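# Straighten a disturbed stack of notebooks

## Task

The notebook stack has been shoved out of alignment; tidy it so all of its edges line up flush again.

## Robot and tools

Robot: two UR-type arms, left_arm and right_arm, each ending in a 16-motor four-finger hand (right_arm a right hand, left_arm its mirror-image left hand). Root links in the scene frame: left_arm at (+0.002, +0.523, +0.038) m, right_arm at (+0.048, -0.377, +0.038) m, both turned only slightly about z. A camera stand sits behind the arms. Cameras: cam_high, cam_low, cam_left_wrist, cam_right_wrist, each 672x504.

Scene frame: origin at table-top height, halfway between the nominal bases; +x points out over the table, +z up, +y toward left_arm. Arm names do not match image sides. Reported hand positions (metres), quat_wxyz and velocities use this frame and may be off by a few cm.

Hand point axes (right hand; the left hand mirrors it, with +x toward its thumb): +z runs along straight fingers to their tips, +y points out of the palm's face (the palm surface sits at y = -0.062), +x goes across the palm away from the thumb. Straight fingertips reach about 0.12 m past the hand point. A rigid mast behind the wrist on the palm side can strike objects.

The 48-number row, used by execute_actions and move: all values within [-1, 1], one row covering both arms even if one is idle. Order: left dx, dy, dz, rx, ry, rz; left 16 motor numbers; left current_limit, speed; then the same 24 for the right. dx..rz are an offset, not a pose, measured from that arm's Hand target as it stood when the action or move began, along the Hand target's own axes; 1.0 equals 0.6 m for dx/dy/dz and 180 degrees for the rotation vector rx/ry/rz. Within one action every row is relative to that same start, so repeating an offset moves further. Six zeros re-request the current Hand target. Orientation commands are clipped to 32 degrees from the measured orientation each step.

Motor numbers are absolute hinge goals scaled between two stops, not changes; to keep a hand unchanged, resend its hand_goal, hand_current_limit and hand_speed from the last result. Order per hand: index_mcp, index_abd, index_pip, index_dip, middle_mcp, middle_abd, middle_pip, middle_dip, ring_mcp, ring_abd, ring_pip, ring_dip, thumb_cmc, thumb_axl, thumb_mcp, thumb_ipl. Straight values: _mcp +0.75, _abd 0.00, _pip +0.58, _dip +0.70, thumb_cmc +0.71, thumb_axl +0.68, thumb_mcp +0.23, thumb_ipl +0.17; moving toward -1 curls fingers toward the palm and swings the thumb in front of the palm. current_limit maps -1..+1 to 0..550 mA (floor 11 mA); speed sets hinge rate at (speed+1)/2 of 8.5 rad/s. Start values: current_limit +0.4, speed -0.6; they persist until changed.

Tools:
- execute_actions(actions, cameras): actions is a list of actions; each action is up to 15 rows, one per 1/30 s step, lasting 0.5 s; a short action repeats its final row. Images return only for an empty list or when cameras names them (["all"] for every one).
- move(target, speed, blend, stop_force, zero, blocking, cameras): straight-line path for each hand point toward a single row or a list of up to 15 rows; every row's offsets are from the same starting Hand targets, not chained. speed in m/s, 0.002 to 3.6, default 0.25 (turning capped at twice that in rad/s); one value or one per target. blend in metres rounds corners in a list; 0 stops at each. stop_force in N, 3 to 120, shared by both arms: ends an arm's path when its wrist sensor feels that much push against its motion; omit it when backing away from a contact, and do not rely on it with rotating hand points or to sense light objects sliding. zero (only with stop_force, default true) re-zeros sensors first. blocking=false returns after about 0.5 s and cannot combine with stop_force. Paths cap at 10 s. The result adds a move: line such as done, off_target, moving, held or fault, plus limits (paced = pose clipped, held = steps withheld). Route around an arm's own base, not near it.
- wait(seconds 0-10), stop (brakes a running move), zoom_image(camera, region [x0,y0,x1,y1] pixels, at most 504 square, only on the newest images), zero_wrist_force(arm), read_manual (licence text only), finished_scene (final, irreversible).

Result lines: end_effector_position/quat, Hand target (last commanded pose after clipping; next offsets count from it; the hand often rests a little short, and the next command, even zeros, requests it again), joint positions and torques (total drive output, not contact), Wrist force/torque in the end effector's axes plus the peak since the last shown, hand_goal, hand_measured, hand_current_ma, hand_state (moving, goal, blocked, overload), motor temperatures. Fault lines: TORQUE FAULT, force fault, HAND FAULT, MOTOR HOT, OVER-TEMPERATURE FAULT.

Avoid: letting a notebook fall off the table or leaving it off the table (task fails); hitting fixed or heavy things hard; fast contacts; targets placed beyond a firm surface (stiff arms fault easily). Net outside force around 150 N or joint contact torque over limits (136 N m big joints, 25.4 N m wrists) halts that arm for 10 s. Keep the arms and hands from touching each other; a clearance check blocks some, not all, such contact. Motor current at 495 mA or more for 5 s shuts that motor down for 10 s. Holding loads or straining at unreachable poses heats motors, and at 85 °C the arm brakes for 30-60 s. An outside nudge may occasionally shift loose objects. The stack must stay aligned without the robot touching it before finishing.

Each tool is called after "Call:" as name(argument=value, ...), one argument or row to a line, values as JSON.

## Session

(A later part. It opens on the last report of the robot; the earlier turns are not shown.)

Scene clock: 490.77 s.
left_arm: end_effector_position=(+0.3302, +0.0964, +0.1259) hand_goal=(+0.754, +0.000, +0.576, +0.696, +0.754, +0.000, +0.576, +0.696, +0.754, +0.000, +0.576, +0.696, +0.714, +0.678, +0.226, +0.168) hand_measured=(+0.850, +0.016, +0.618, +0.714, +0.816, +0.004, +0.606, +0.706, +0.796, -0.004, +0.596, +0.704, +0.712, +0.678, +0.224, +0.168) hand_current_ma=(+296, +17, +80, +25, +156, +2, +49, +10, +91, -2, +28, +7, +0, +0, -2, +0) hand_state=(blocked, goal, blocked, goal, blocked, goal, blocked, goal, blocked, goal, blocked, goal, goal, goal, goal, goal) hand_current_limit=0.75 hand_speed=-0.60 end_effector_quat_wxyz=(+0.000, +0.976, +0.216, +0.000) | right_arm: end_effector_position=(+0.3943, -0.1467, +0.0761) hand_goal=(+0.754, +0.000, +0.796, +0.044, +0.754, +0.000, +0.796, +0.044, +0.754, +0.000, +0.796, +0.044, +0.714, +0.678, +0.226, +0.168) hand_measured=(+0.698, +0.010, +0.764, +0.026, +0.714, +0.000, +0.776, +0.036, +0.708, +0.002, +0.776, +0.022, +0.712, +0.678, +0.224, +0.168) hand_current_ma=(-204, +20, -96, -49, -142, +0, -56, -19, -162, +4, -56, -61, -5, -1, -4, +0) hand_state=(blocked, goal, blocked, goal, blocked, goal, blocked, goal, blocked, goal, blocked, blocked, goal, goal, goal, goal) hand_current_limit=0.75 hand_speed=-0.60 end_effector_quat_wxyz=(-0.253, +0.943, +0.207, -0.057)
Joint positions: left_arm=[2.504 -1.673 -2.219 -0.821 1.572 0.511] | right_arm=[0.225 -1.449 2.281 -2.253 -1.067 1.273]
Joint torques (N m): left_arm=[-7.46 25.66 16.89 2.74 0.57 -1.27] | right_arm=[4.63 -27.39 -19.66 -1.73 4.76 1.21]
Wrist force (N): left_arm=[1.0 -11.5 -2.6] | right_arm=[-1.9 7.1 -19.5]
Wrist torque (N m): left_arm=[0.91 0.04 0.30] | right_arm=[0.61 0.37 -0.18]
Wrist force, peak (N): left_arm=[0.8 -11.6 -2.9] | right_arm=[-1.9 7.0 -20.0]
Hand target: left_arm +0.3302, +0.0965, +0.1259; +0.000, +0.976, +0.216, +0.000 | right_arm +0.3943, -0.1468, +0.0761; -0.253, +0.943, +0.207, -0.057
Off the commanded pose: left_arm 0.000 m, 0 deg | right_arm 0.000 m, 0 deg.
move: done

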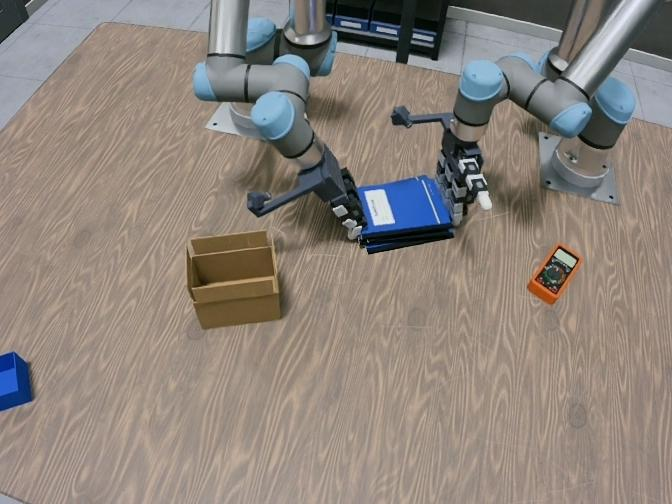

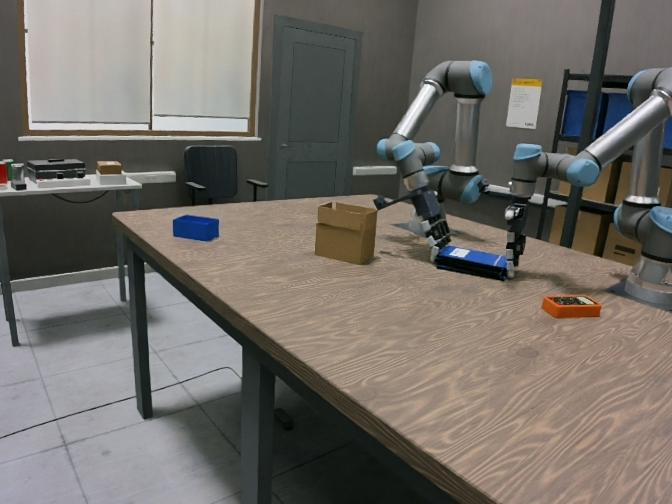

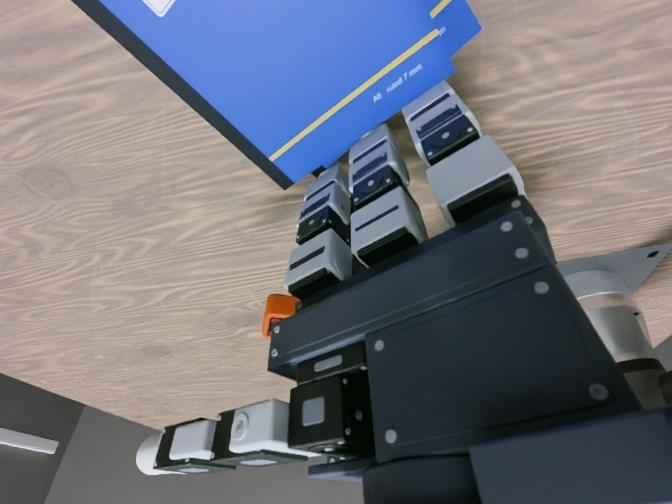

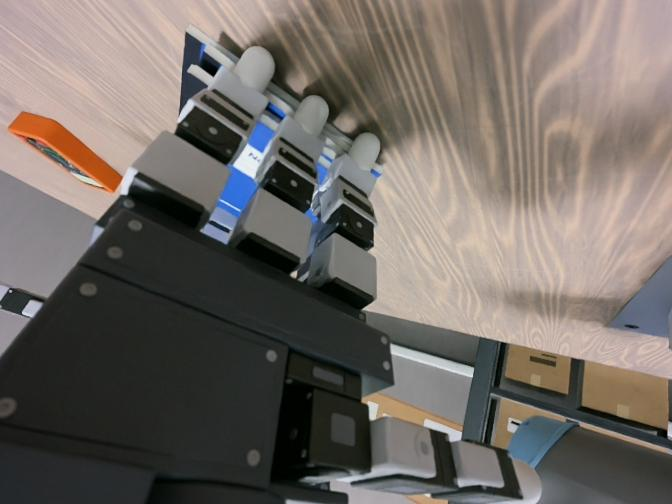

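Call:
move(
  target=[
    [0,-0.1,0,0,0,0,0.754,0,0.576,0.696,0.754,0,0.576,0.696,0.754,0,0.576,0.696,0.714,0.678,0.226,0.168,0.75,-0.6,0,0.0866,-0.05,0,0,0,0.754,0,0.7956,0.0435,0.754,0,0.7956,0.0435,0.754,0,0.7956,0.0435,0.714,0.678,0.226,0.168,0.75,-0.6],
    [0,-0.1,-0.26,0,0,0,0.754,0,0.576,0.696,0.754,0,0.576,0.696,0.754,0,0.576,0.696,0.714,0.678,0.226,0.168,0.75,-0.6,0,-0.0234,-0.4,0,0,0,0.754,0,0.7956,0.0435,0.754,0,0.7956,0.0435,0.754,0,0.7956,0.0435,0.714,0.678,0.226,0.168,0.75,-0.6],
  ],
  speed=[0.08,0.15],
  cameras=["cam_high","cam_low","cam_left_wrist","cam_right_wrist"],
)

Call:
zoom_image(
  camera="cam_low",
  region=[420, 230, 530, 290],
)

Call:
zoom_image(
  camera="cam_high",
  region=[330, 160, 480, 260],
)

Scene clock: 545.37 s.
left_arm: end_effector_position=(+0.3047, +0.1507, +0.2820) hand_goal=(+0.754, +0.000, +0.576, +0.696, +0.754, +0.000, +0.576, +0.696, +0.754, +0.000, +0.576, +0.696, +0.714, +0.678, +0.226, +0.168) hand_measured=(+0.756, +0.002, +0.578, +0.700, +0.756, +0.004, +0.578, +0.698, +0.756, -0.002, +0.578, +0.700, +0.712, +0.678, +0.224, +0.168) hand_current_ma=(+0, +1, +1, +2, +0, +2, +1, +2, +0, -1, +1, +2, +0, +0, -2, +0) hand_state=(goal, goal, goal, goal, goal, goal, goal, goal, goal, goal, goal, goal, goal, goal, goal, goal) hand_current_limit=0.75 hand_speed=-0.60 end_effector_quat_wxyz=(+0.000, +0.976, +0.216, +0.000) | right_arm: end_effector_position=(+0.4401, -0.2446, +0.2909) hand_goal=(+0.754, +0.000, +0.796, +0.044, +0.754, +0.000, +0.796, +0.044, +0.754, +0.000, +0.796, +0.044, +0.714, +0.678, +0.226, +0.168) hand_measured=(+0.742, +0.002, +0.790, +0.042, +0.742, +0.000, +0.790, +0.040, +0.740, +0.000, +0.790, +0.042, +0.712, +0.678, +0.224, +0.168) hand_current_ma=(-32, +4, -14, -5, -35, +0, -14, -6, -42, +1, -11, -5, -6, -1, -4, +0) hand_state=(goal, goal, goal, goal, goal, goal, goal, goal, goal, goal, goal, goal, goal, goal, goal, goal) hand_current_limit=0.75 hand_speed=-0.60 end_effector_quat_wxyz=(-0.253, +0.943, +0.207, -0.057)
Joint positions: left_arm=[2.582 -1.307 -2.09 -1.316 1.572 0.59] | right_arm=[-0.015 -1.714 1.872 -1.458 -1.117 1.009]
Joint torques (N m): left_arm=[-5.99 4.02 21.55 4.34 -1.19 -0.94] | right_arm=[8.53 -5.77 -24.04 -1.29 2.23 2.71]
Wrist force (N): left_arm=[-0.3 0.1 1.0] | right_arm=[-2.1 -0.5 0.2]
Wrist torque (N m): left_arm=[-0.15 0.07 0.05] | right_arm=[-0.41 0.24 -0.12]
Wrist force, peak (N): left_arm=[1.1 -11.6 -2.6] | right_arm=[-1.9 7.1 -19.9]
Hand target: left_arm +0.3048, +0.1507, +0.2820; +0.000, +0.976, +0.216, +0.000 | right_arm +0.4401, -0.2445, +0.2909; -0.253, +0.943, +0.207, -0.057
Off the commanded pose: left_arm 0.000 m, 0 deg | right_arm 0.000 m, 0 deg.
move: done

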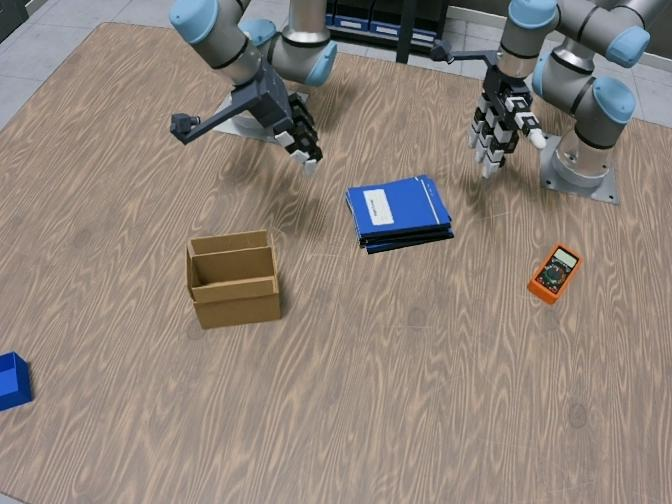

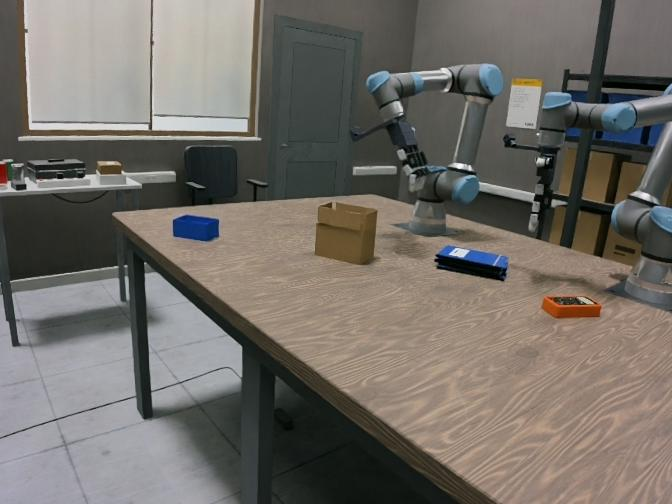

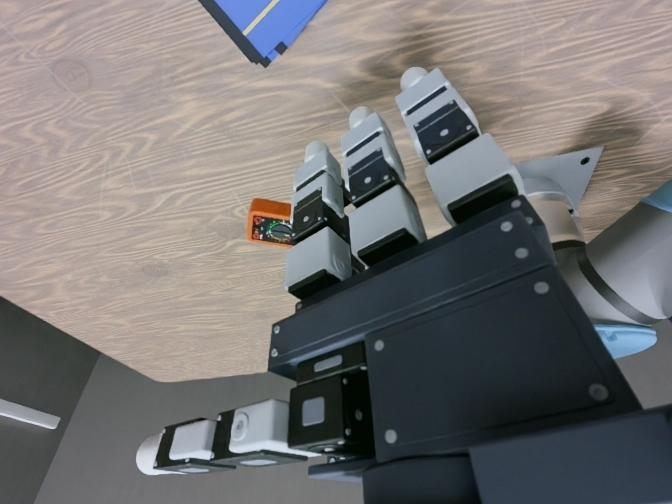

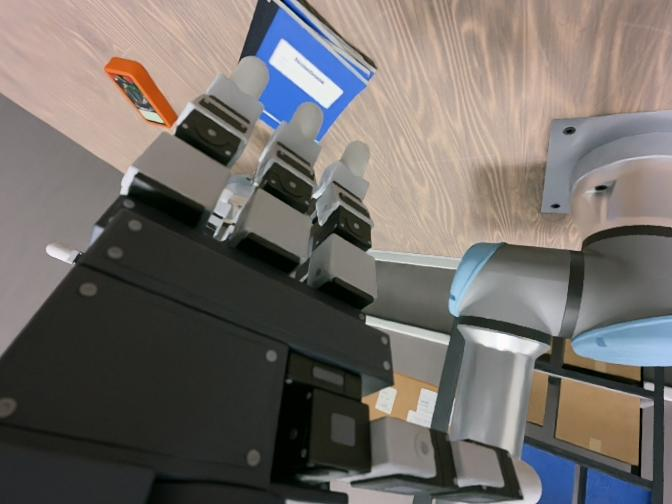

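Scaled by 4.582 from the camera's 672x504 image, which has a finer 960x720 frame.

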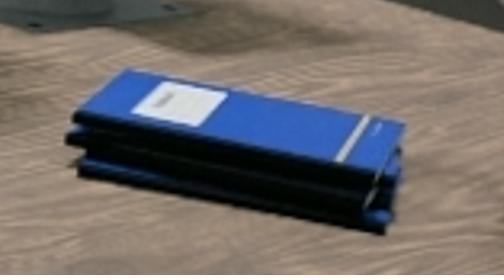

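Scaled by 3.360 from the camera's 672x504 image, which has a finer 960x720 frame.

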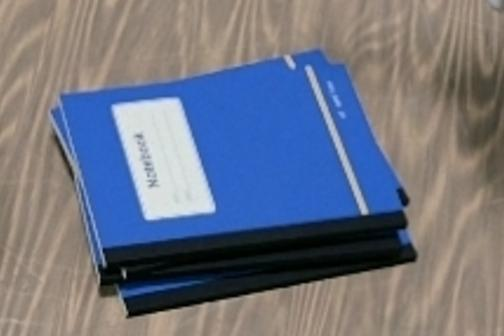

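Call:
move(
  target=[0.0698,0.188,0,0,0,0.5,0.754,0,0.576,0.696,0.754,0,0.576,0.696,0.754,0,0.576,0.696,0.714,0.678,0.226,0.168,0.75,-0.6,0,0,0,0,0,0,0.754,0,0.7956,0.0435,0.754,0,0.7956,0.0435,0.754,0,0.7956,0.0435,0.714,0.678,0.226,0.168,0.75,-0.6],
  speed=0.4,
  cameras=["cam_high","cam_low","cam_left_wrist"],
)

Scene clock: 552.90 s.
left_arm: end_effector_position=(+0.3903, +0.0661, +0.2819) hand_goal=(+0.754, +0.000, +0.576, +0.696, +0.754, +0.000, +0.576, +0.696, +0.754, +0.000, +0.576, +0.696, +0.714, +0.678, +0.226, +0.168) hand_measured=(+0.756, +0.002, +0.578, +0.700, +0.756, +0.004, +0.578, +0.698, +0.756, -0.002, +0.578, +0.700, +0.712, +0.678, +0.224, +0.168) hand_current_ma=(+0, +1, +1, +2, +0, +2, +1, +2, +0, -1, +1, +2, +0, +0, -2, +0) hand_state=(goal, goal, goal, goal, goal, goal, goal, goal, goal, goal, goal, goal, goal, goal, goal, goal) hand_current_limit=0.75 hand_speed=-0.60 end_effector_quat_wxyz=(-0.001, +0.843, -0.537, +0.000) | right_arm: end_effector_position=(+0.4401, -0.2445, +0.2909) hand_goal=(+0.754, +0.000, +0.796, +0.044, +0.754, +0.000, +0.796, +0.044, +0.754, +0.000, +0.796, +0.044, +0.714, +0.678, +0.226, +0.168) hand_measured=(+0.742, +0.002, +0.790, +0.042, +0.742, +0.000, +0.790, +0.040, +0.740, +0.000, +0.790, +0.042, +0.712, +0.678, +0.224, +0.168) hand_current_ma=(-32, +4, -14, -5, -35, +0, -14, -6, -42, +1, -11, -5, -6, -1, -4, +0) hand_state=(goal, goal, goal, goal, goal, goal, goal, goal, goal, goal, goal, goal, goal, goal, goal, goal) hand_current_limit=0.75 hand_speed=-0.60 end_effector_quat_wxyz=(-0.253, +0.943, +0.207, -0.057)
Joint positions: left_arm=[2.627 -1.838 -1.557 -1.317 1.572 2.206] | right_arm=[-0.014 -1.714 1.872 -1.458 -1.117 1.009]
Joint torques (N m): left_arm=[9.82 30.77 22.49 5.7 -2.16 0.92] | right_arm=[8.25 -5.91 -35.27 -1.69 2.33 2.71]
Wrist force (N): left_arm=[0.2 -0.2 1.5] | right_arm=[-2.0 -0.2 0.1]
Wrist torque (N m): left_arm=[-0.23 0.02 0.13] | right_arm=[-0.38 0.23 -0.12]
Wrist force, peak (N): left_arm=[0.1 -0.5 1.7] | right_arm=[-2.2 -0.6 0.0]
Hand target: left_arm +0.3904, +0.0662, +0.2819; -0.001, +0.843, -0.537, +0.000 | right_arm +0.4401, -0.2445, +0.2909; -0.253, +0.943, +0.207, -0.057
Off the commanded pose: left_arm 0.000 m, 0 deg | right_arm 0.000 m, 0 deg.
move: done
Images, in order (width x height): cam_high 672x504, cam_low 672x504, cam_left_wrist 672x504.

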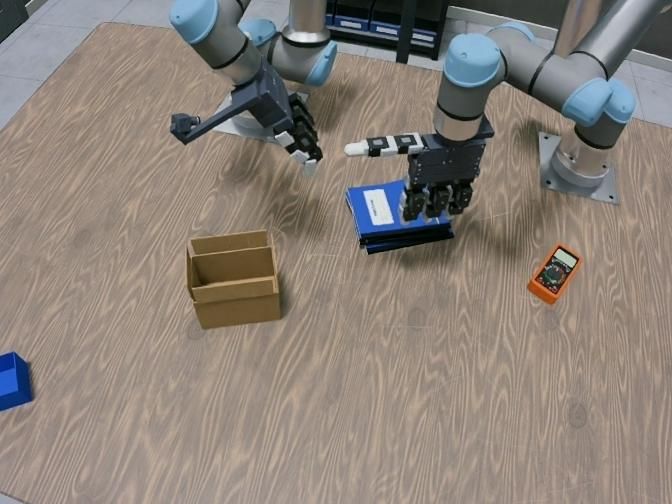

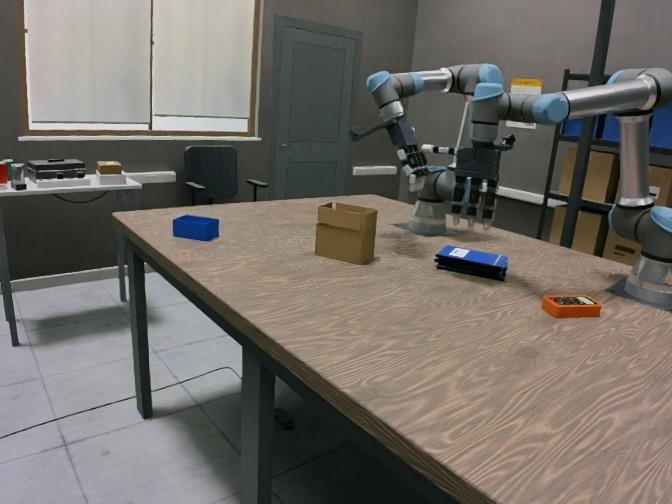

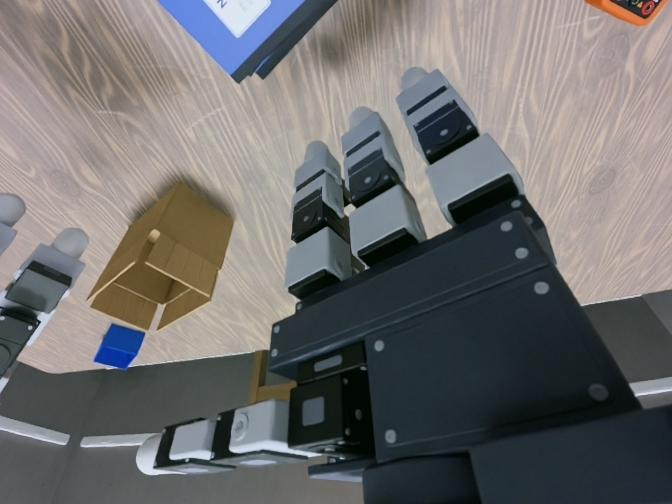

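Call:
move(
  target=[0,0,0,0,0,0,0.754,0,0.576,0.696,0.754,0,0.576,0.696,0.754,0,0.576,0.696,0.714,0.678,0.226,0.168,0.75,-0.6,-0.3282,-0.4892,0.3112,0,0.25,0.433,0.754,0,0.7956,0.0435,0.754,0,0.7956,0.0435,0.754,0,0.7956,0.0435,0.714,0.678,0.226,0.168,0.75,-0.6],
  speed=0.3,
  cameras=["all"],
)

Scene clock: 570.20 s.
left_arm: end_effector_position=(+0.3904, +0.0662, +0.2819) hand_goal=(+0.754, +0.000, +0.576, +0.696, +0.754, +0.000, +0.576, +0.696, +0.754, +0.000, +0.576, +0.696, +0.714, +0.678, +0.226, +0.168) hand_measured=(+0.756, +0.002, +0.578, +0.700, +0.756, +0.004, +0.578, +0.698, +0.756, -0.002, +0.578, +0.700, +0.712, +0.678, +0.224, +0.168) hand_current_ma=(+0, +1, +1, +2, +0, +2, +1, +2, +0, -1, +1, +2, +0, +0, -2, +0) hand_state=(goal, goal, goal, goal, goal, goal, goal, goal, goal, goal, goal, goal, goal, goal, goal, goal) hand_current_limit=0.75 hand_speed=-0.60 end_effector_quat_wxyz=(-0.001, +0.843, -0.537, +0.000) | right_arm: end_effector_position=(+0.1154, -0.0118, +0.2765) hand_goal=(+0.754, +0.000, +0.796, +0.044, +0.754, +0.000, +0.796, +0.044, +0.754, +0.000, +0.796, +0.044, +0.714, +0.678, +0.226, +0.168) hand_measured=(+0.742, +0.002, +0.790, +0.042, +0.742, +0.000, +0.790, +0.040, +0.740, +0.000, +0.790, +0.042, +0.710, +0.678, +0.224, +0.168) hand_current_ma=(-32, +4, -14, -5, -35, +0, -14, -6, -42, +1, -11, -5, -7, -1, -4, +0) hand_state=(goal, goal, goal, goal, goal, goal, goal, goal, goal, goal, goal, goal, goal, goal, goal, goal) hand_current_limit=0.75 hand_speed=-0.60 end_effector_quat_wxyz=(-0.217, +0.814, -0.520, +0.139)
Joint positions: left_arm=[2.627 -1.838 -1.557 -1.317 1.572 2.206] | right_arm=[1.084 -1.962 2.267 -2.319 -1.855 3.676]
Joint torques (N m): left_arm=[10.72 27.41 25.2 5.74 1.24 2.54] | right_arm=[6.91 -19.27 -13.95 -4.34 -1.27 2.59]
Wrist force (N): left_arm=[0.0 0.1 1.2] | right_arm=[-1.2 -0.4 0.6]
Wrist torque (N m): left_arm=[-0.16 0.03 0.10] | right_arm=[-0.42 0.09 0.01]
Wrist force, peak (N): left_arm=[0.1 -0.1 1.6] | right_arm=[-2.3 -0.4 0.2]
Hand target: left_arm +0.3904, +0.0662, +0.2819; -0.001, +0.843, -0.537, +0.000 | right_arm +0.1154, -0.0118, +0.2765; -0.217, +0.814, -0.520, +0.139
Off the commanded pose: left_arm 0.000 m, 0 deg | right_arm 0.000 m, 0 deg.
move: done

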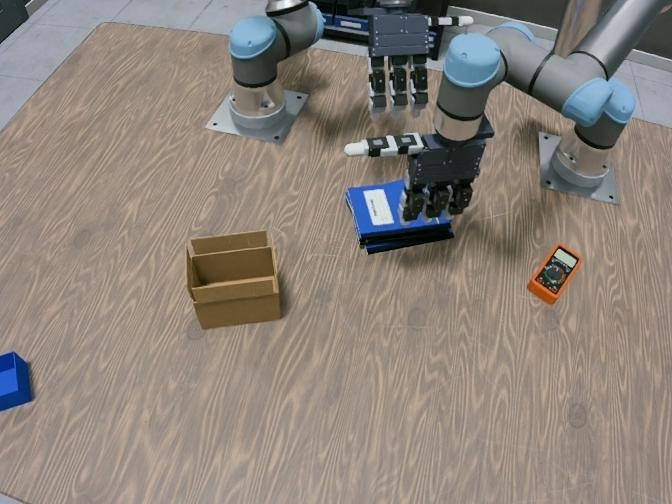

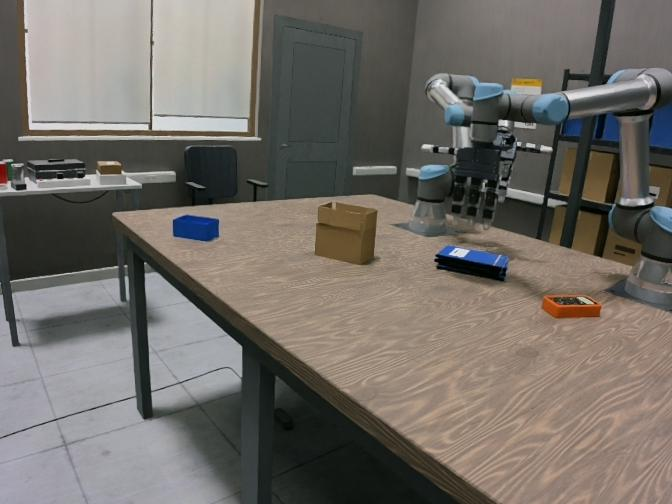

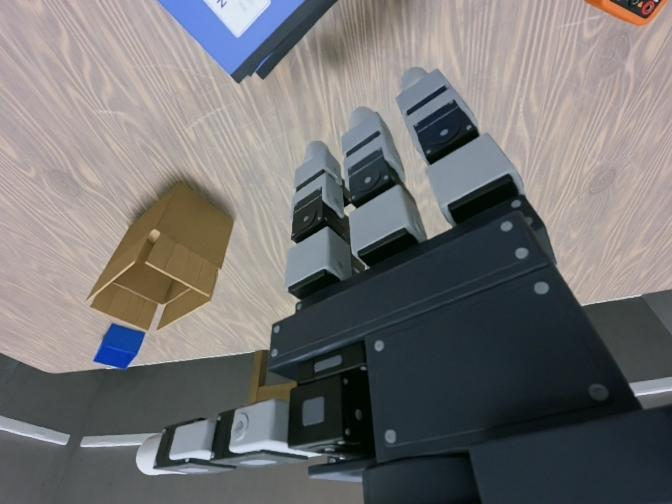

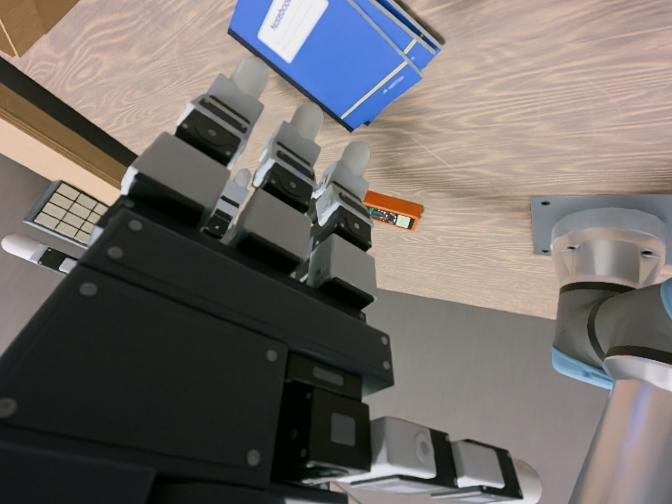

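Call:
move(
  target=[0,0,0.2365,0,0,0,0.754,0,0.576,0.696,0.754,0,0.576,0.696,0.754,0,0.576,0.696,0.714,0.678,0.226,0.168,0.75,-0.6,0,0.1554,0.2692,0,0,0,0.754,0,0.7956,0.0435,0.754,0,0.7956,0.0435,0.754,0,0.7956,0.0435,0.714,0.678,0.226,0.168,0.75,-0.6],
  speed=0.15,
  cameras=["all"],
)

Call:
zoom_image(
  camera="cam_high",
  region=[330, 120, 500, 260],
)

Call:
zoom_image(
  camera="cam_low",
  region=[400, 210, 530, 290],
)

Call:
zoom_image(
  camera="cam_right_wrist",
  region=[160, 0, 480, 220],
)

Scene clock: 582.47 s.
left_arm: end_effector_position=(+0.3904, +0.0664, +0.1400) hand_goal=(+0.754, +0.000, +0.576, +0.696, +0.754, +0.000, +0.576, +0.696, +0.754, +0.000, +0.576, +0.696, +0.714, +0.678, +0.226, +0.168) hand_measured=(+0.756, +0.002, +0.578, +0.700, +0.756, +0.004, +0.578, +0.698, +0.756, -0.002, +0.578, +0.700, +0.712, +0.678, +0.224, +0.168) hand_current_ma=(+0, +1, +1, +2, +0, +2, +1, +2, +0, -1, +1, +2, +0, +0, -2, +0) hand_state=(goal, goal, goal, goal, goal, goal, goal, goal, goal, goal, goal, goal, goal, goal, goal, goal) hand_current_limit=0.75 hand_speed=-0.60 end_effector_quat_wxyz=(-0.001, +0.843, -0.537, +0.000) | right_arm: end_effector_position=(+0.1150, -0.0119, +0.0900) hand_goal=(+0.754, +0.000, +0.796, +0.044, +0.754, +0.000, +0.796, +0.044, +0.754, +0.000, +0.796, +0.044, +0.714, +0.678, +0.226, +0.168) hand_measured=(+0.742, +0.002, +0.790, +0.042, +0.742, +0.000, +0.790, +0.040, +0.740, +0.000, +0.790, +0.042, +0.710, +0.678, +0.224, +0.168) hand_current_ma=(-30, +4, -13, -5, -33, +0, -14, -6, -39, +1, -11, -5, -7, -1, -4, +0) hand_state=(goal, goal, goal, goal, goal, goal, goal, goal, goal, goal, goal, goal, goal, goal, goal, goal) hand_current_limit=0.75 hand_speed=-0.60 end_effector_quat_wxyz=(-0.217, +0.814, -0.520, +0.139)
Joint positions: left_arm=[2.628 -1.977 -1.763 -0.972 1.572 2.206] | right_arm=[1.085 -1.547 2.577 -3.044 -1.856 3.678]
Joint torques (N m): left_arm=[7.07 36.36 24.67 1.28 -2.22 1.31] | right_arm=[5.14 -9.97 -25.55 -4.97 -0.49 -2.66]
Wrist force (N): left_arm=[0.0 0.1 1.0] | right_arm=[-1.1 -0.2 0.8]
Wrist torque (N m): left_arm=[-0.17 0.05 0.02] | right_arm=[-0.39 0.07 -0.19]
Wrist force, peak (N): left_arm=[0.0 0.2 2.5] | right_arm=[-1.1 0.7 1.8]
Hand target: left_arm +0.3904, +0.0663, +0.1400; -0.001, +0.843, -0.537, +0.000 | right_arm +0.1150, -0.0119, +0.0900; -0.217, +0.814, -0.520, +0.139
Off the commanded pose: left_arm 0.000 m, 0 deg | right_arm 0.000 m, 0 deg.
move: done

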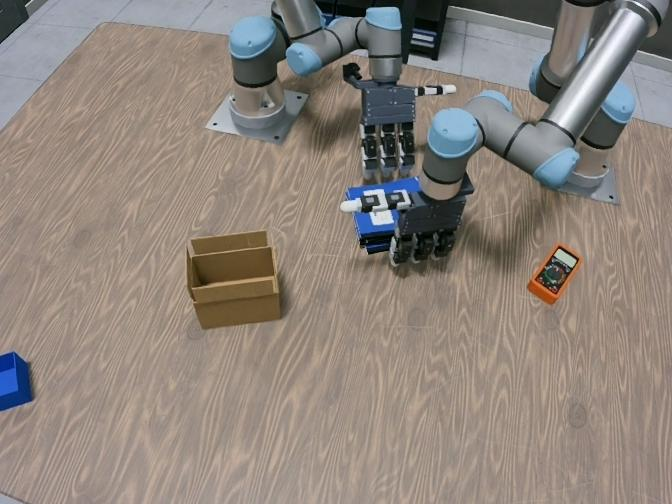

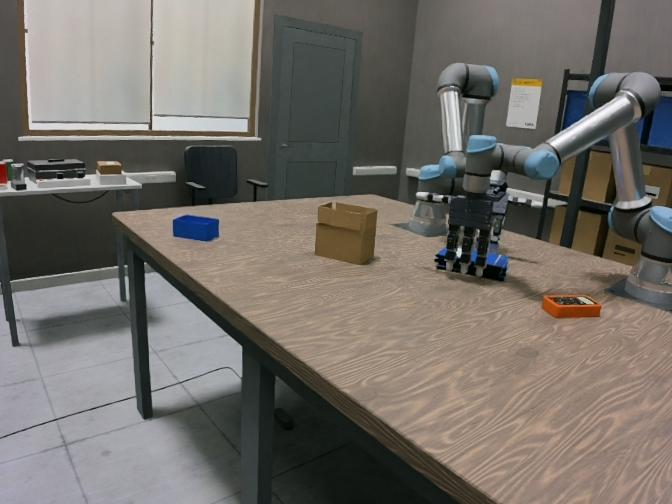

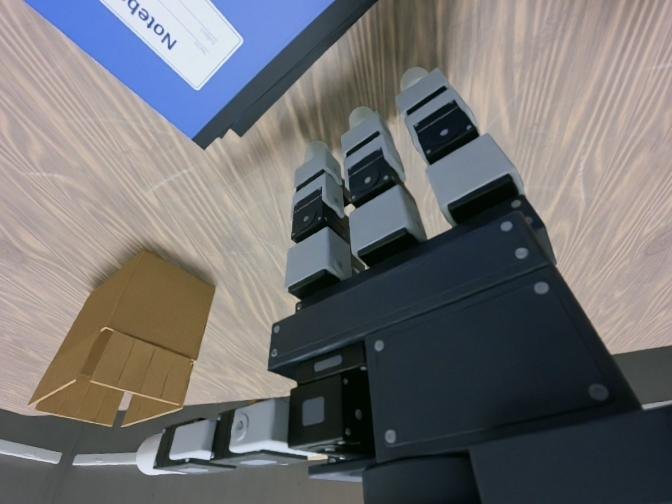

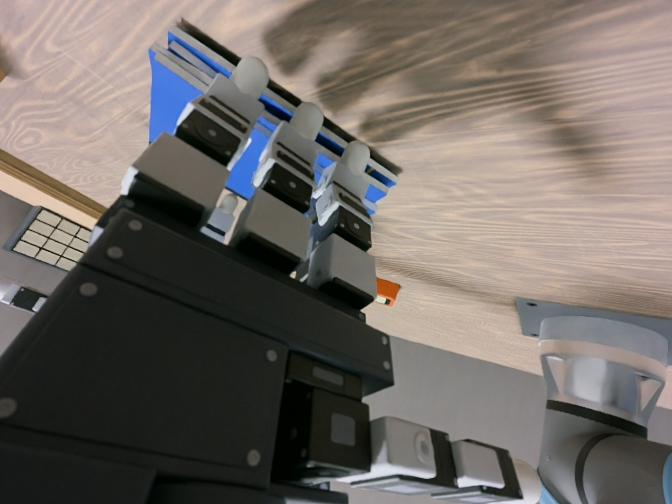

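Scaled by 2.965 from the camera's 672x504 image, which has a finer 960x720 frame.

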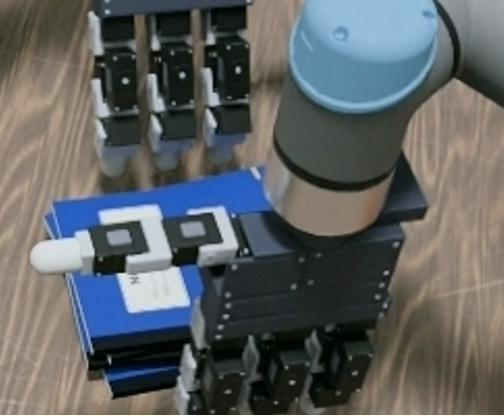

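Scaled by 3.877 from the camera's 672x504 image, which has a finer 960x720 frame.

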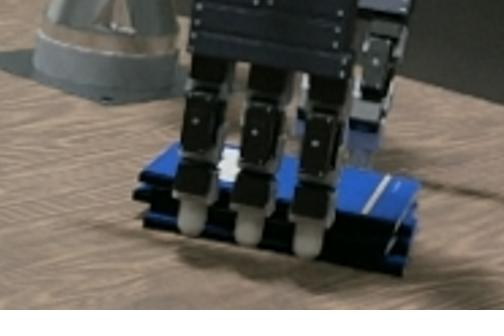

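Scaled by 1.575 from the camera's 672x504 image, which has a finer 960x720 frame.

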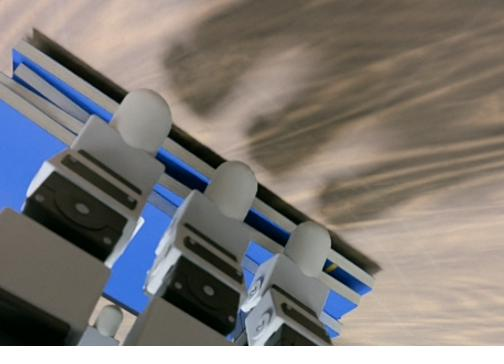

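Call:
move(
  target=[0,0,0.0417,0,0,0,0.754,0,0.576,0.696,0.754,0,0.576,0.696,0.754,0,0.576,0.696,0.714,0.678,0.226,0.168,0.75,-0.6,0,0.025,0.0433,0,0,0,0.754,0,0.7956,0.0435,0.754,0,0.7956,0.0435,0.754,0,0.7956,0.0435,0.714,0.678,0.226,0.168,0.75,-0.6],
  speed=0.01,
  stop_force=4,
)

Scene clock: 595.67 s.
left_arm: end_effector_position=(+0.3905, +0.0663, +0.1234) hand_goal=(+0.754, +0.000, +0.576, +0.696, +0.754, +0.000, +0.576, +0.696, +0.754, +0.000, +0.576, +0.696, +0.714, +0.678, +0.226, +0.168) hand_measured=(+0.754, +0.002, +0.578, +0.698, +0.754, +0.002, +0.578, +0.698, +0.754, -0.002, +0.578, +0.698, +0.712, +0.678, +0.224, +0.168) hand_current_ma=(+0, +0, +1, +1, +0, +1, +1, +1, +0, -1, +1, +2, +0, +0, -2, +0) hand_state=(goal, goal, goal, goal, goal, goal, goal, goal, goal, goal, goal, goal, goal, goal, goal, goal) hand_current_limit=0.75 hand_speed=-0.60 end_effector_quat_wxyz=(-0.001, +0.843, -0.537, +0.000) | right_arm: end_effector_position=(+0.1150, -0.0119, +0.0689) hand_goal=(+0.754, +0.000, +0.796, +0.044, +0.754, +0.000, +0.796, +0.044, +0.754, +0.000, +0.796, +0.044, +0.714, +0.678, +0.226, +0.168) hand_measured=(+0.746, +0.002, +0.790, +0.038, +0.744, +0.000, +0.790, +0.038, +0.742, +0.000, +0.790, +0.038, +0.710, +0.678, +0.224, +0.168) hand_current_ma=(-22, +4, -13, -13, -24, +0, -13, -12, -29, +1, -11, -15, -7, -1, -4, +0) hand_state=(goal, goal, goal, goal, goal, goal, goal, goal, goal, goal, goal, goal, goal, goal, goal, goal) hand_current_limit=0.75 hand_speed=-0.60 end_effector_quat_wxyz=(-0.217, +0.814, -0.520, +0.139)
Joint positions: left_arm=[2.628 -2 -1.78 -0.933 1.572 2.206] | right_arm=[1.085 -1.464 2.596 -3.146 -1.856 3.678]
Joint torques (N m): left_arm=[5.29 39.72 23.69 -0.64 -2.03 0.86] | right_arm=[2.56 -30.64 -23.93 -4.72 0.35 2.16]
Wrist force (N): left_arm=[0.4 -0.5 -3.7] | right_arm=[-1.3 0.1 -0.1]
Wrist torque (N m): left_arm=[0.19 0.16 0.06] | right_arm=[-0.33 0.12 -0.18]
Wrist force, peak (N): left_arm=[-0.4 -0.3 -9.2] | right_arm=[-1.1 -1.9 -9.6]
Hand target: left_arm +0.3905, +0.0663, +0.1234; -0.001, +0.843, -0.537, +0.000 (not the last commanded pose) | right_arm +0.1150, -0.0119, +0.0689; -0.217, +0.814, -0.520, +0.139 (not the last commanded pose)
Off the commanded pose: left_arm 0.008 m, 0 deg | right_arm 0.009 m, 0 deg.
move: contact (left_arm, right_arm)

Call:
move(
  target=[
    [0,0,-0.0042,0,0,0,0.754,0,0.576,0.696,0.754,0,0.576,0.696,0.754,0,0.576,0.696,0.714,0.678,0.226,0.168,0.75,-0.6,0,-0.00417,-0.0072,0,0,0,0.754,0,0.7956,0.0435,0.754,0,0.7956,0.0435,0.754,0,0.7956,0.0435,0.714,0.678,0.226,0.168,0.75,-0.6],
    [0,0.075,-0.0042,0,0,0,0.754,0,0.576,0.696,0.754,0,0.576,0.696,0.754,0,0.576,0.696,0.714,0.678,0.226,0.168,0.75,-0.6,0,-0.0258,0.0053,0,0,0,0.754,0,0.7956,0.0435,0.754,0,0.7956,0.0435,0.754,0,0.7956,0.0435,0.714,0.678,0.226,0.168,0.75,-0.6],
  ],
  speed=[0.03,0.04],
  cameras=["all"],
)

Call:
zoom_image(
  camera="cam_high",
  region=[330, 120, 500, 260],
)

Call:
zoom_image(
  camera="cam_low",
  region=[400, 210, 530, 290],
)

Call:
zoom_image(
  camera="cam_right_wrist",
  region=[160, 0, 480, 220],
)

Scene clock: 608.23 s.
left_arm: end_effector_position=(+0.3495, +0.0472, +0.1259) hand_goal=(+0.754, +0.000, +0.576, +0.696, +0.754, +0.000, +0.576, +0.696, +0.754, +0.000, +0.576, +0.696, +0.714, +0.678, +0.226, +0.168) hand_measured=(+0.782, +0.002, +0.588, +0.702, +0.770, +0.002, +0.584, +0.700, +0.758, -0.002, +0.578, +0.698, +0.712, +0.678, +0.224, +0.168) hand_current_ma=(+47, +0, +14, +5, +21, +1, +8, +2, +3, -1, +2, +2, +0, +0, -2, +0) hand_state=(blocked, goal, goal, goal, goal, goal, goal, goal, goal, goal, goal, goal, goal, goal, goal, goal) hand_current_limit=0.75 hand_speed=-0.60 end_effector_quat_wxyz=(-0.001, +0.843, -0.537, +0.000) end_effector_velocity=(+0.001, +0.000, +0.001) end_effector_angular_velocity=(-0.002, -0.002, -0.003) | right_arm: end_effector_position=(+0.1287, -0.0056, +0.0739) hand_goal=(+0.754, +0.000, +0.796, +0.044, +0.754, +0.000, +0.796, +0.044, +0.754, +0.000, +0.796, +0.044, +0.714, +0.678, +0.226, +0.168) hand_measured=(+0.732, +0.002, +0.782, +0.034, +0.744, +0.000, +0.790, +0.040, +0.742, +0.000, +0.790, +0.042, +0.710, +0.678, +0.224, +0.168) hand_current_ma=(-69, +2, -34, -21, -24, +0, -13, -6, -29, +1, -11, -5, -7, -1, -4, +0) hand_state=(blocked, goal, goal, goal, goal, goal, goal, goal, goal, goal, goal, goal, goal, goal, goal, goal) hand_current_limit=0.75 hand_speed=-0.60 end_effector_quat_wxyz=(-0.217, +0.814, -0.520, +0.139)
Joint positions: left_arm=[2.564 -1.963 -1.828 -0.921 1.572 2.142] | right_arm=[1.058 -1.463 2.57 -3.128 -1.844 3.652]
Joint velocities: left_arm=[0.001 -0.001 0.002 0.001 0 0.005] | right_arm=[within noise]
Joint torques (N m): left_arm=[8.08 24.92 23.76 2.86 -2.07 2.88] | right_arm=[6.59 -19.09 -11.54 -4.34 -0.2 0.24]
Wrist force (N): left_arm=[-0.3 -2.4 -1.2] | right_arm=[-0.9 0.9 -3.0]
Wrist torque (N m): left_arm=[0.25 0.06 0.08] | right_arm=[-0.19 0.01 0.00]
Wrist force, peak (N): left_arm=[0.4 0.0 -3.9] | right_arm=[-1.3 1.1 -3.0]
Hand target: left_arm +0.3497, +0.0473, +0.1258; -0.001, +0.843, -0.537, +0.000 | right_arm +0.1286, -0.0056, +0.0739; -0.217, +0.814, -0.520, +0.139
Off the commanded pose: left_arm 0.000 m, 0 deg | right_arm 0.000 m, 0 deg.
move: done

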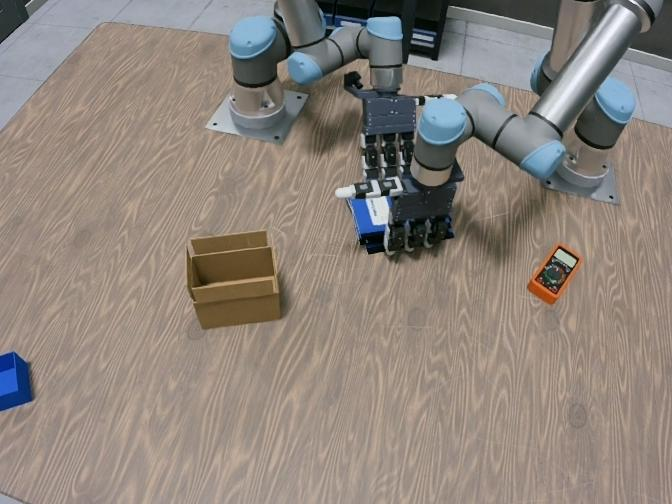

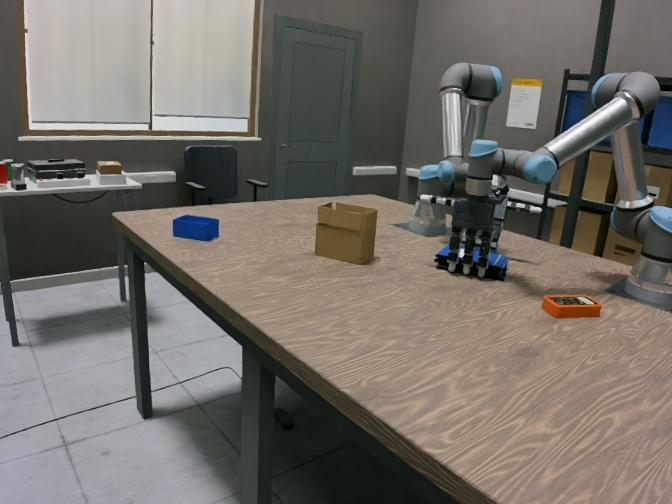

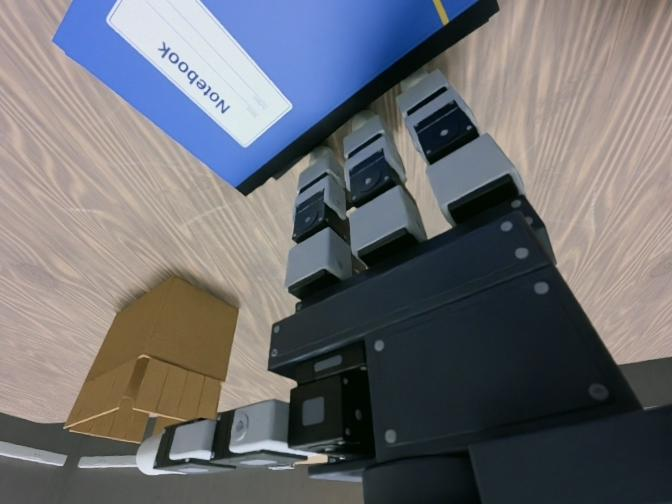

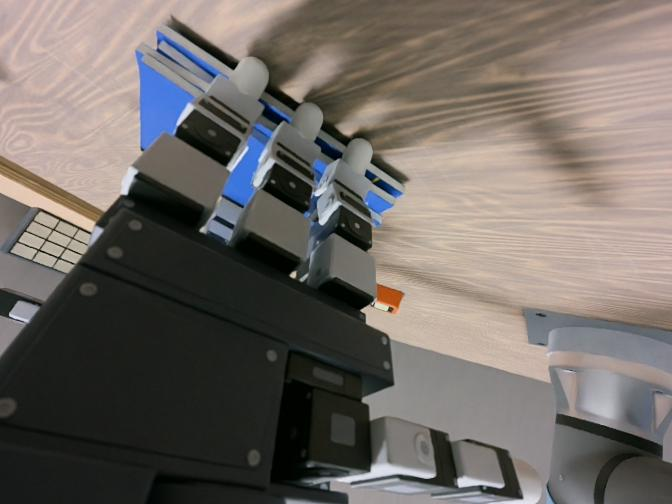

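Scaled by 2.965 from the camera's 672x504 image, which has a finer 960x720 frame.

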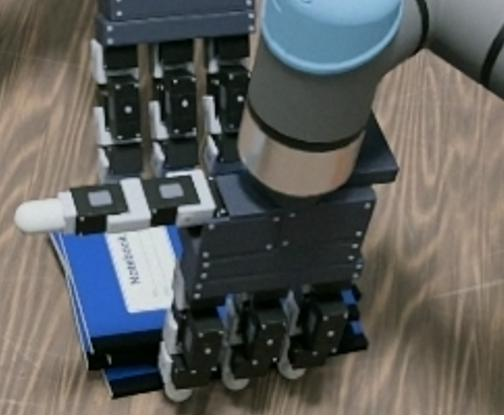

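Scaled by 3.877 from the camera's 672x504 image, which has a finer 960x720 frame.

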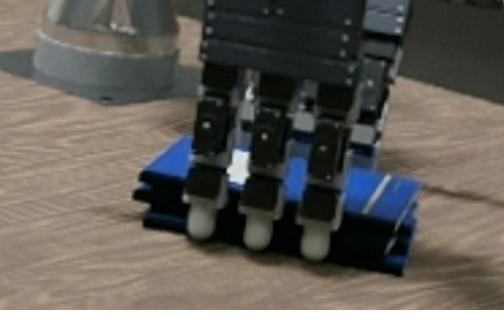

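Scaled by 1.575 from the camera's 672x504 image, which has a finer 960x720 frame.

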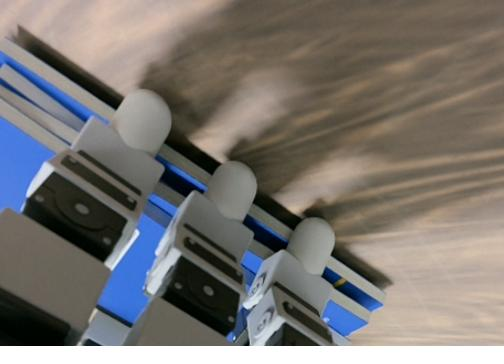

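Call:
move(
  target=[0,0.0133,0,0,0,0,0.754,0,0.576,0.696,0.754,0,0.576,0.696,0.754,0,0.576,0.696,0.714,0.678,0.226,0.168,0.75,-0.6,0,-0.00866,0.005,0,0,0,0.754,0,0.7956,0.0435,0.754,0,0.7956,0.0435,0.754,0,0.7956,0.0435,0.714,0.678,0.226,0.168,0.75,-0.6],
  speed=0.03,
)

Call:
move(
  target=[0,0.0133,0,0,0,0,0.754,0,0.576,0.696,0.754,0,0.576,0.696,0.754,0,0.576,0.696,0.714,0.678,0.226,0.168,0.75,-0.6,0,-0.00866,0.005,0,0,0,0.754,0,0.7956,0.0435,0.754,0,0.7956,0.0435,0.754,0,0.7956,0.0435,0.714,0.678,0.226,0.168,0.75,-0.6],
  speed=0.03,
  cameras=["all"],
)

Call:
zoom_image(
  camera="cam_right_wrist",
  region=[100, 0, 440, 240],
)

Call:
zoom_image(
  camera="cam_left_wrist",
  region=[40, 0, 500, 220],
)

Scene clock: 614.67 s.
left_arm: end_effector_position=(+0.3423, +0.0439, +0.1258) hand_goal=(+0.754, +0.000, +0.576, +0.696, +0.754, +0.000, +0.576, +0.696, +0.754, +0.000, +0.576, +0.696, +0.714, +0.678, +0.226, +0.168) hand_measured=(+0.810, +0.000, +0.604, +0.712, +0.798, +0.002, +0.602, +0.708, +0.792, -0.002, +0.596, +0.702, +0.712, +0.678, +0.224, +0.168) hand_current_ma=(+136, +0, +44, +21, +94, +0, +38, +13, +78, -1, +26, +4, +0, +0, -2, +0) hand_state=(blocked, goal, blocked, goal, blocked, goal, blocked, goal, blocked, goal, goal, goal, goal, goal, goal, goal) hand_current_limit=0.75 hand_speed=-0.60 end_effector_quat_wxyz=(-0.001, +0.843, -0.537, +0.000) | right_arm: end_effector_position=(+0.1342, -0.0030, +0.0739) hand_goal=(+0.754, +0.000, +0.796, +0.044, +0.754, +0.000, +0.796, +0.044, +0.754, +0.000, +0.796, +0.044, +0.714, +0.678, +0.226, +0.168) hand_measured=(+0.718, +0.002, +0.772, +0.010, +0.730, +0.000, +0.782, +0.032, +0.742, +0.000, +0.790, +0.042, +0.710, +0.678, +0.224, +0.168) hand_current_ma=(-124, +3, -69, -105, -72, -1, -37, -28, -29, +1, -11, -5, -7, -1, -4, +0) hand_state=(blocked, goal, blocked, blocked, blocked, goal, goal, goal, goal, goal, goal, goal, goal, goal, goal, goal) hand_current_limit=0.75 hand_speed=-0.60 end_effector_quat_wxyz=(-0.217, +0.814, -0.520, +0.139)
Joint positions: left_arm=[2.552 -1.958 -1.836 -0.918 1.572 2.131] | right_arm=[1.048 -1.455 2.561 -3.129 -1.84 3.642]
Joint torques (N m): left_arm=[0.81 26.76 18.24 3.16 0.52 0.84] | right_arm=[2.85 -9.2 -9.22 -1.73 -0.94 0.05]
Wrist force (N): left_arm=[-0.6 -6.8 -5.0] | right_arm=[-0.6 1.5 -20.2]
Wrist torque (N m): left_arm=[0.94 -0.08 0.18] | right_arm=[0.98 -0.18 0.04]
Wrist force, peak (N): left_arm=[-0.1 -6.9 -5.0] | right_arm=[-0.4 1.4 -20.5]
Hand target: left_arm +0.3424, +0.0439, +0.1258; -0.001, +0.843, -0.537, +0.000 | right_arm +0.1340, -0.0031, +0.0739; -0.217, +0.814, -0.520, +0.139
Off the commanded pose: left_arm 0.000 m, 0 deg | right_arm 0.000 m, 0 deg.
move: done

Scene clock: 615.37 s.
left_arm: end_effector_position=(+0.3351, +0.0405, +0.1258) hand_goal=(+0.754, +0.000, +0.576, +0.696, +0.754, +0.000, +0.576, +0.696, +0.754, +0.000, +0.576, +0.696, +0.714, +0.678, +0.226, +0.168) hand_measured=(+0.840, +0.000, +0.618, +0.724, +0.830, +0.000, +0.618, +0.714, +0.842, +0.004, +0.622, +0.714, +0.712, +0.678, +0.224, +0.168) hand_current_ma=(+248, +0, +83, +47, +212, +0, +80, +26, +255, +3, +94, +24, +0, +0, -2, +0) hand_state=(blocked, goal, blocked, blocked, blocked, goal, blocked, goal, blocked, goal, blocked, goal, goal, goal, goal, goal) hand_current_limit=0.75 hand_speed=-0.60 end_effector_quat_wxyz=(-0.001, +0.843, -0.537, +0.000) | right_arm: end_effector_position=(+0.1396, -0.0005, +0.0739) hand_goal=(+0.754, +0.000, +0.796, +0.044, +0.754, +0.000, +0.796, +0.044, +0.754, +0.000, +0.796, +0.044, +0.714, +0.678, +0.226, +0.168) hand_measured=(+0.708, +0.006, +0.766, -0.006, +0.718, +0.002, +0.772, +0.022, +0.730, +0.000, +0.786, +0.036, +0.710, +0.678, +0.224, +0.168) hand_current_ma=(-164, +11, -93, -168, -119, +2, -68, -60, -71, +1, -23, -19, -7, -1, -4, +0) hand_state=(blocked, goal, blocked, blocked, blocked, goal, blocked, blocked, blocked, goal, goal, goal, goal, goal, goal, goal) hand_current_limit=0.75 hand_speed=-0.60 end_effector_quat_wxyz=(-0.217, +0.814, -0.520, +0.139)
Joint positions: left_arm=[2.54 -1.953 -1.844 -0.916 1.572 2.119] | right_arm=[1.038 -1.446 2.552 -3.131 -1.835 3.633]
Joint torques (N m): left_arm=[-3.6 30.33 13.18 2.59 -0.64 -0.49] | right_arm=[-2.95 -5.59 -13.6 -2.04 -0.79 -1.11]
Wrist force (N): left_arm=[0.8 -12.1 -3.0] | right_arm=[-0.7 2.7 -31.0]
Wrist torque (N m): left_arm=[1.22 -0.17 0.45] | right_arm=[1.59 -0.20 0.08]
Wrist force, peak (N): left_arm=[0.8 -12.1 -3.0] | right_arm=[-0.5 2.1 -34.3]
Hand target: left_arm +0.3352, +0.0406, +0.1258; -0.001, +0.843, -0.537, +0.000 | right_arm +0.1395, -0.0006, +0.0739; -0.217, +0.814, -0.520, +0.139
Off the commanded pose: left_arm 0.000 m, 0 deg | right_arm 0.000 m, 0 deg.
move: done

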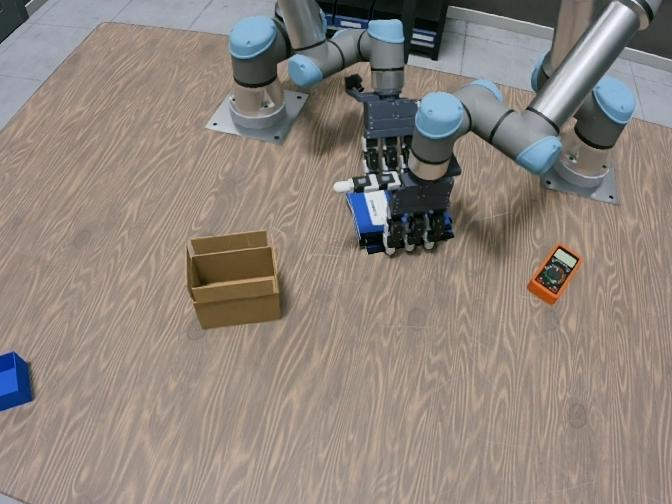

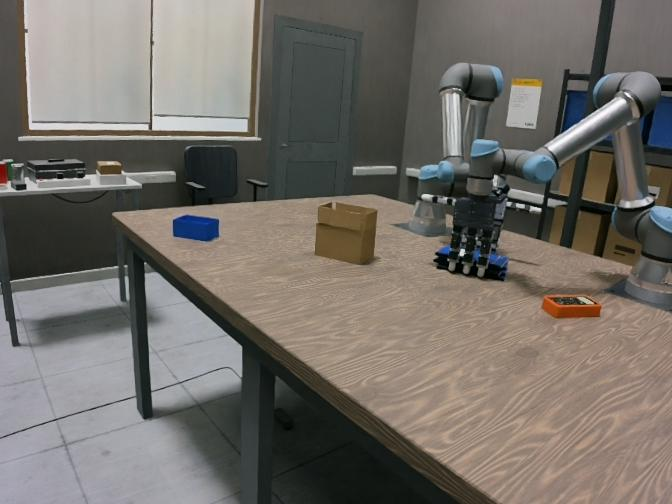

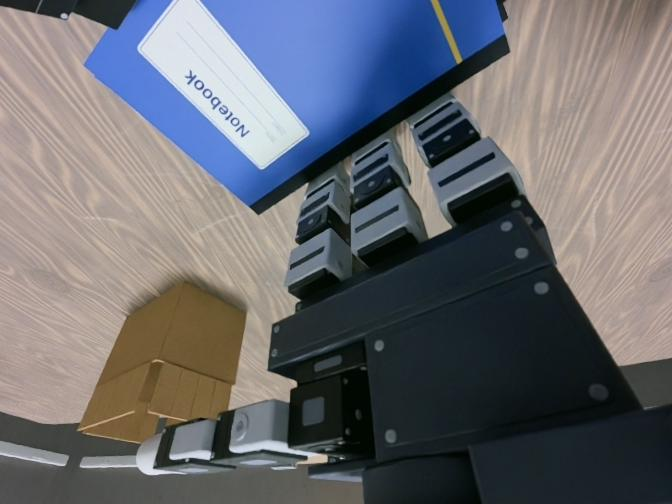

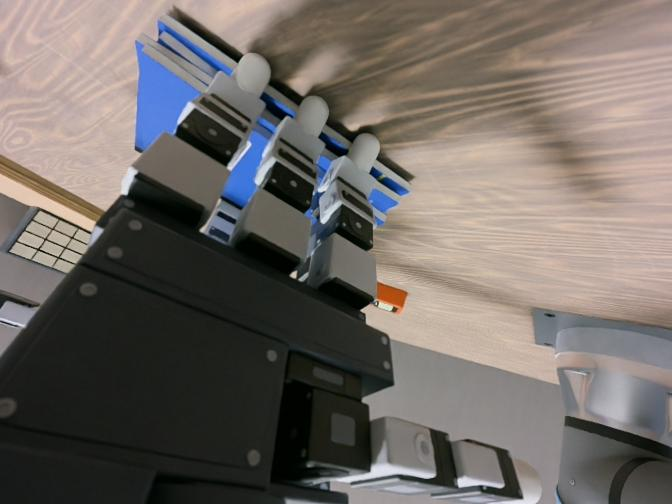

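Scaled by 1.482 from the camera's 672x504 image, which has a finer 960x720 frame.

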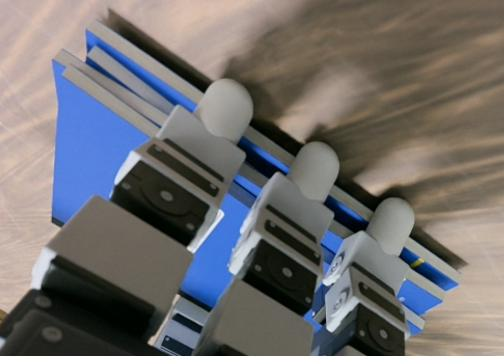

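Scaled by 1.096 from the camera's 672x504 image, which has a finer 960x720 frame.

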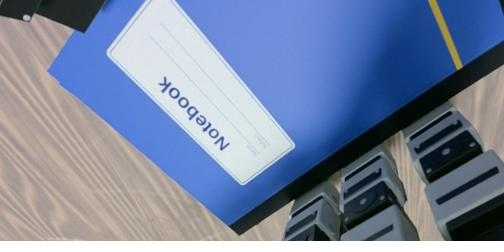

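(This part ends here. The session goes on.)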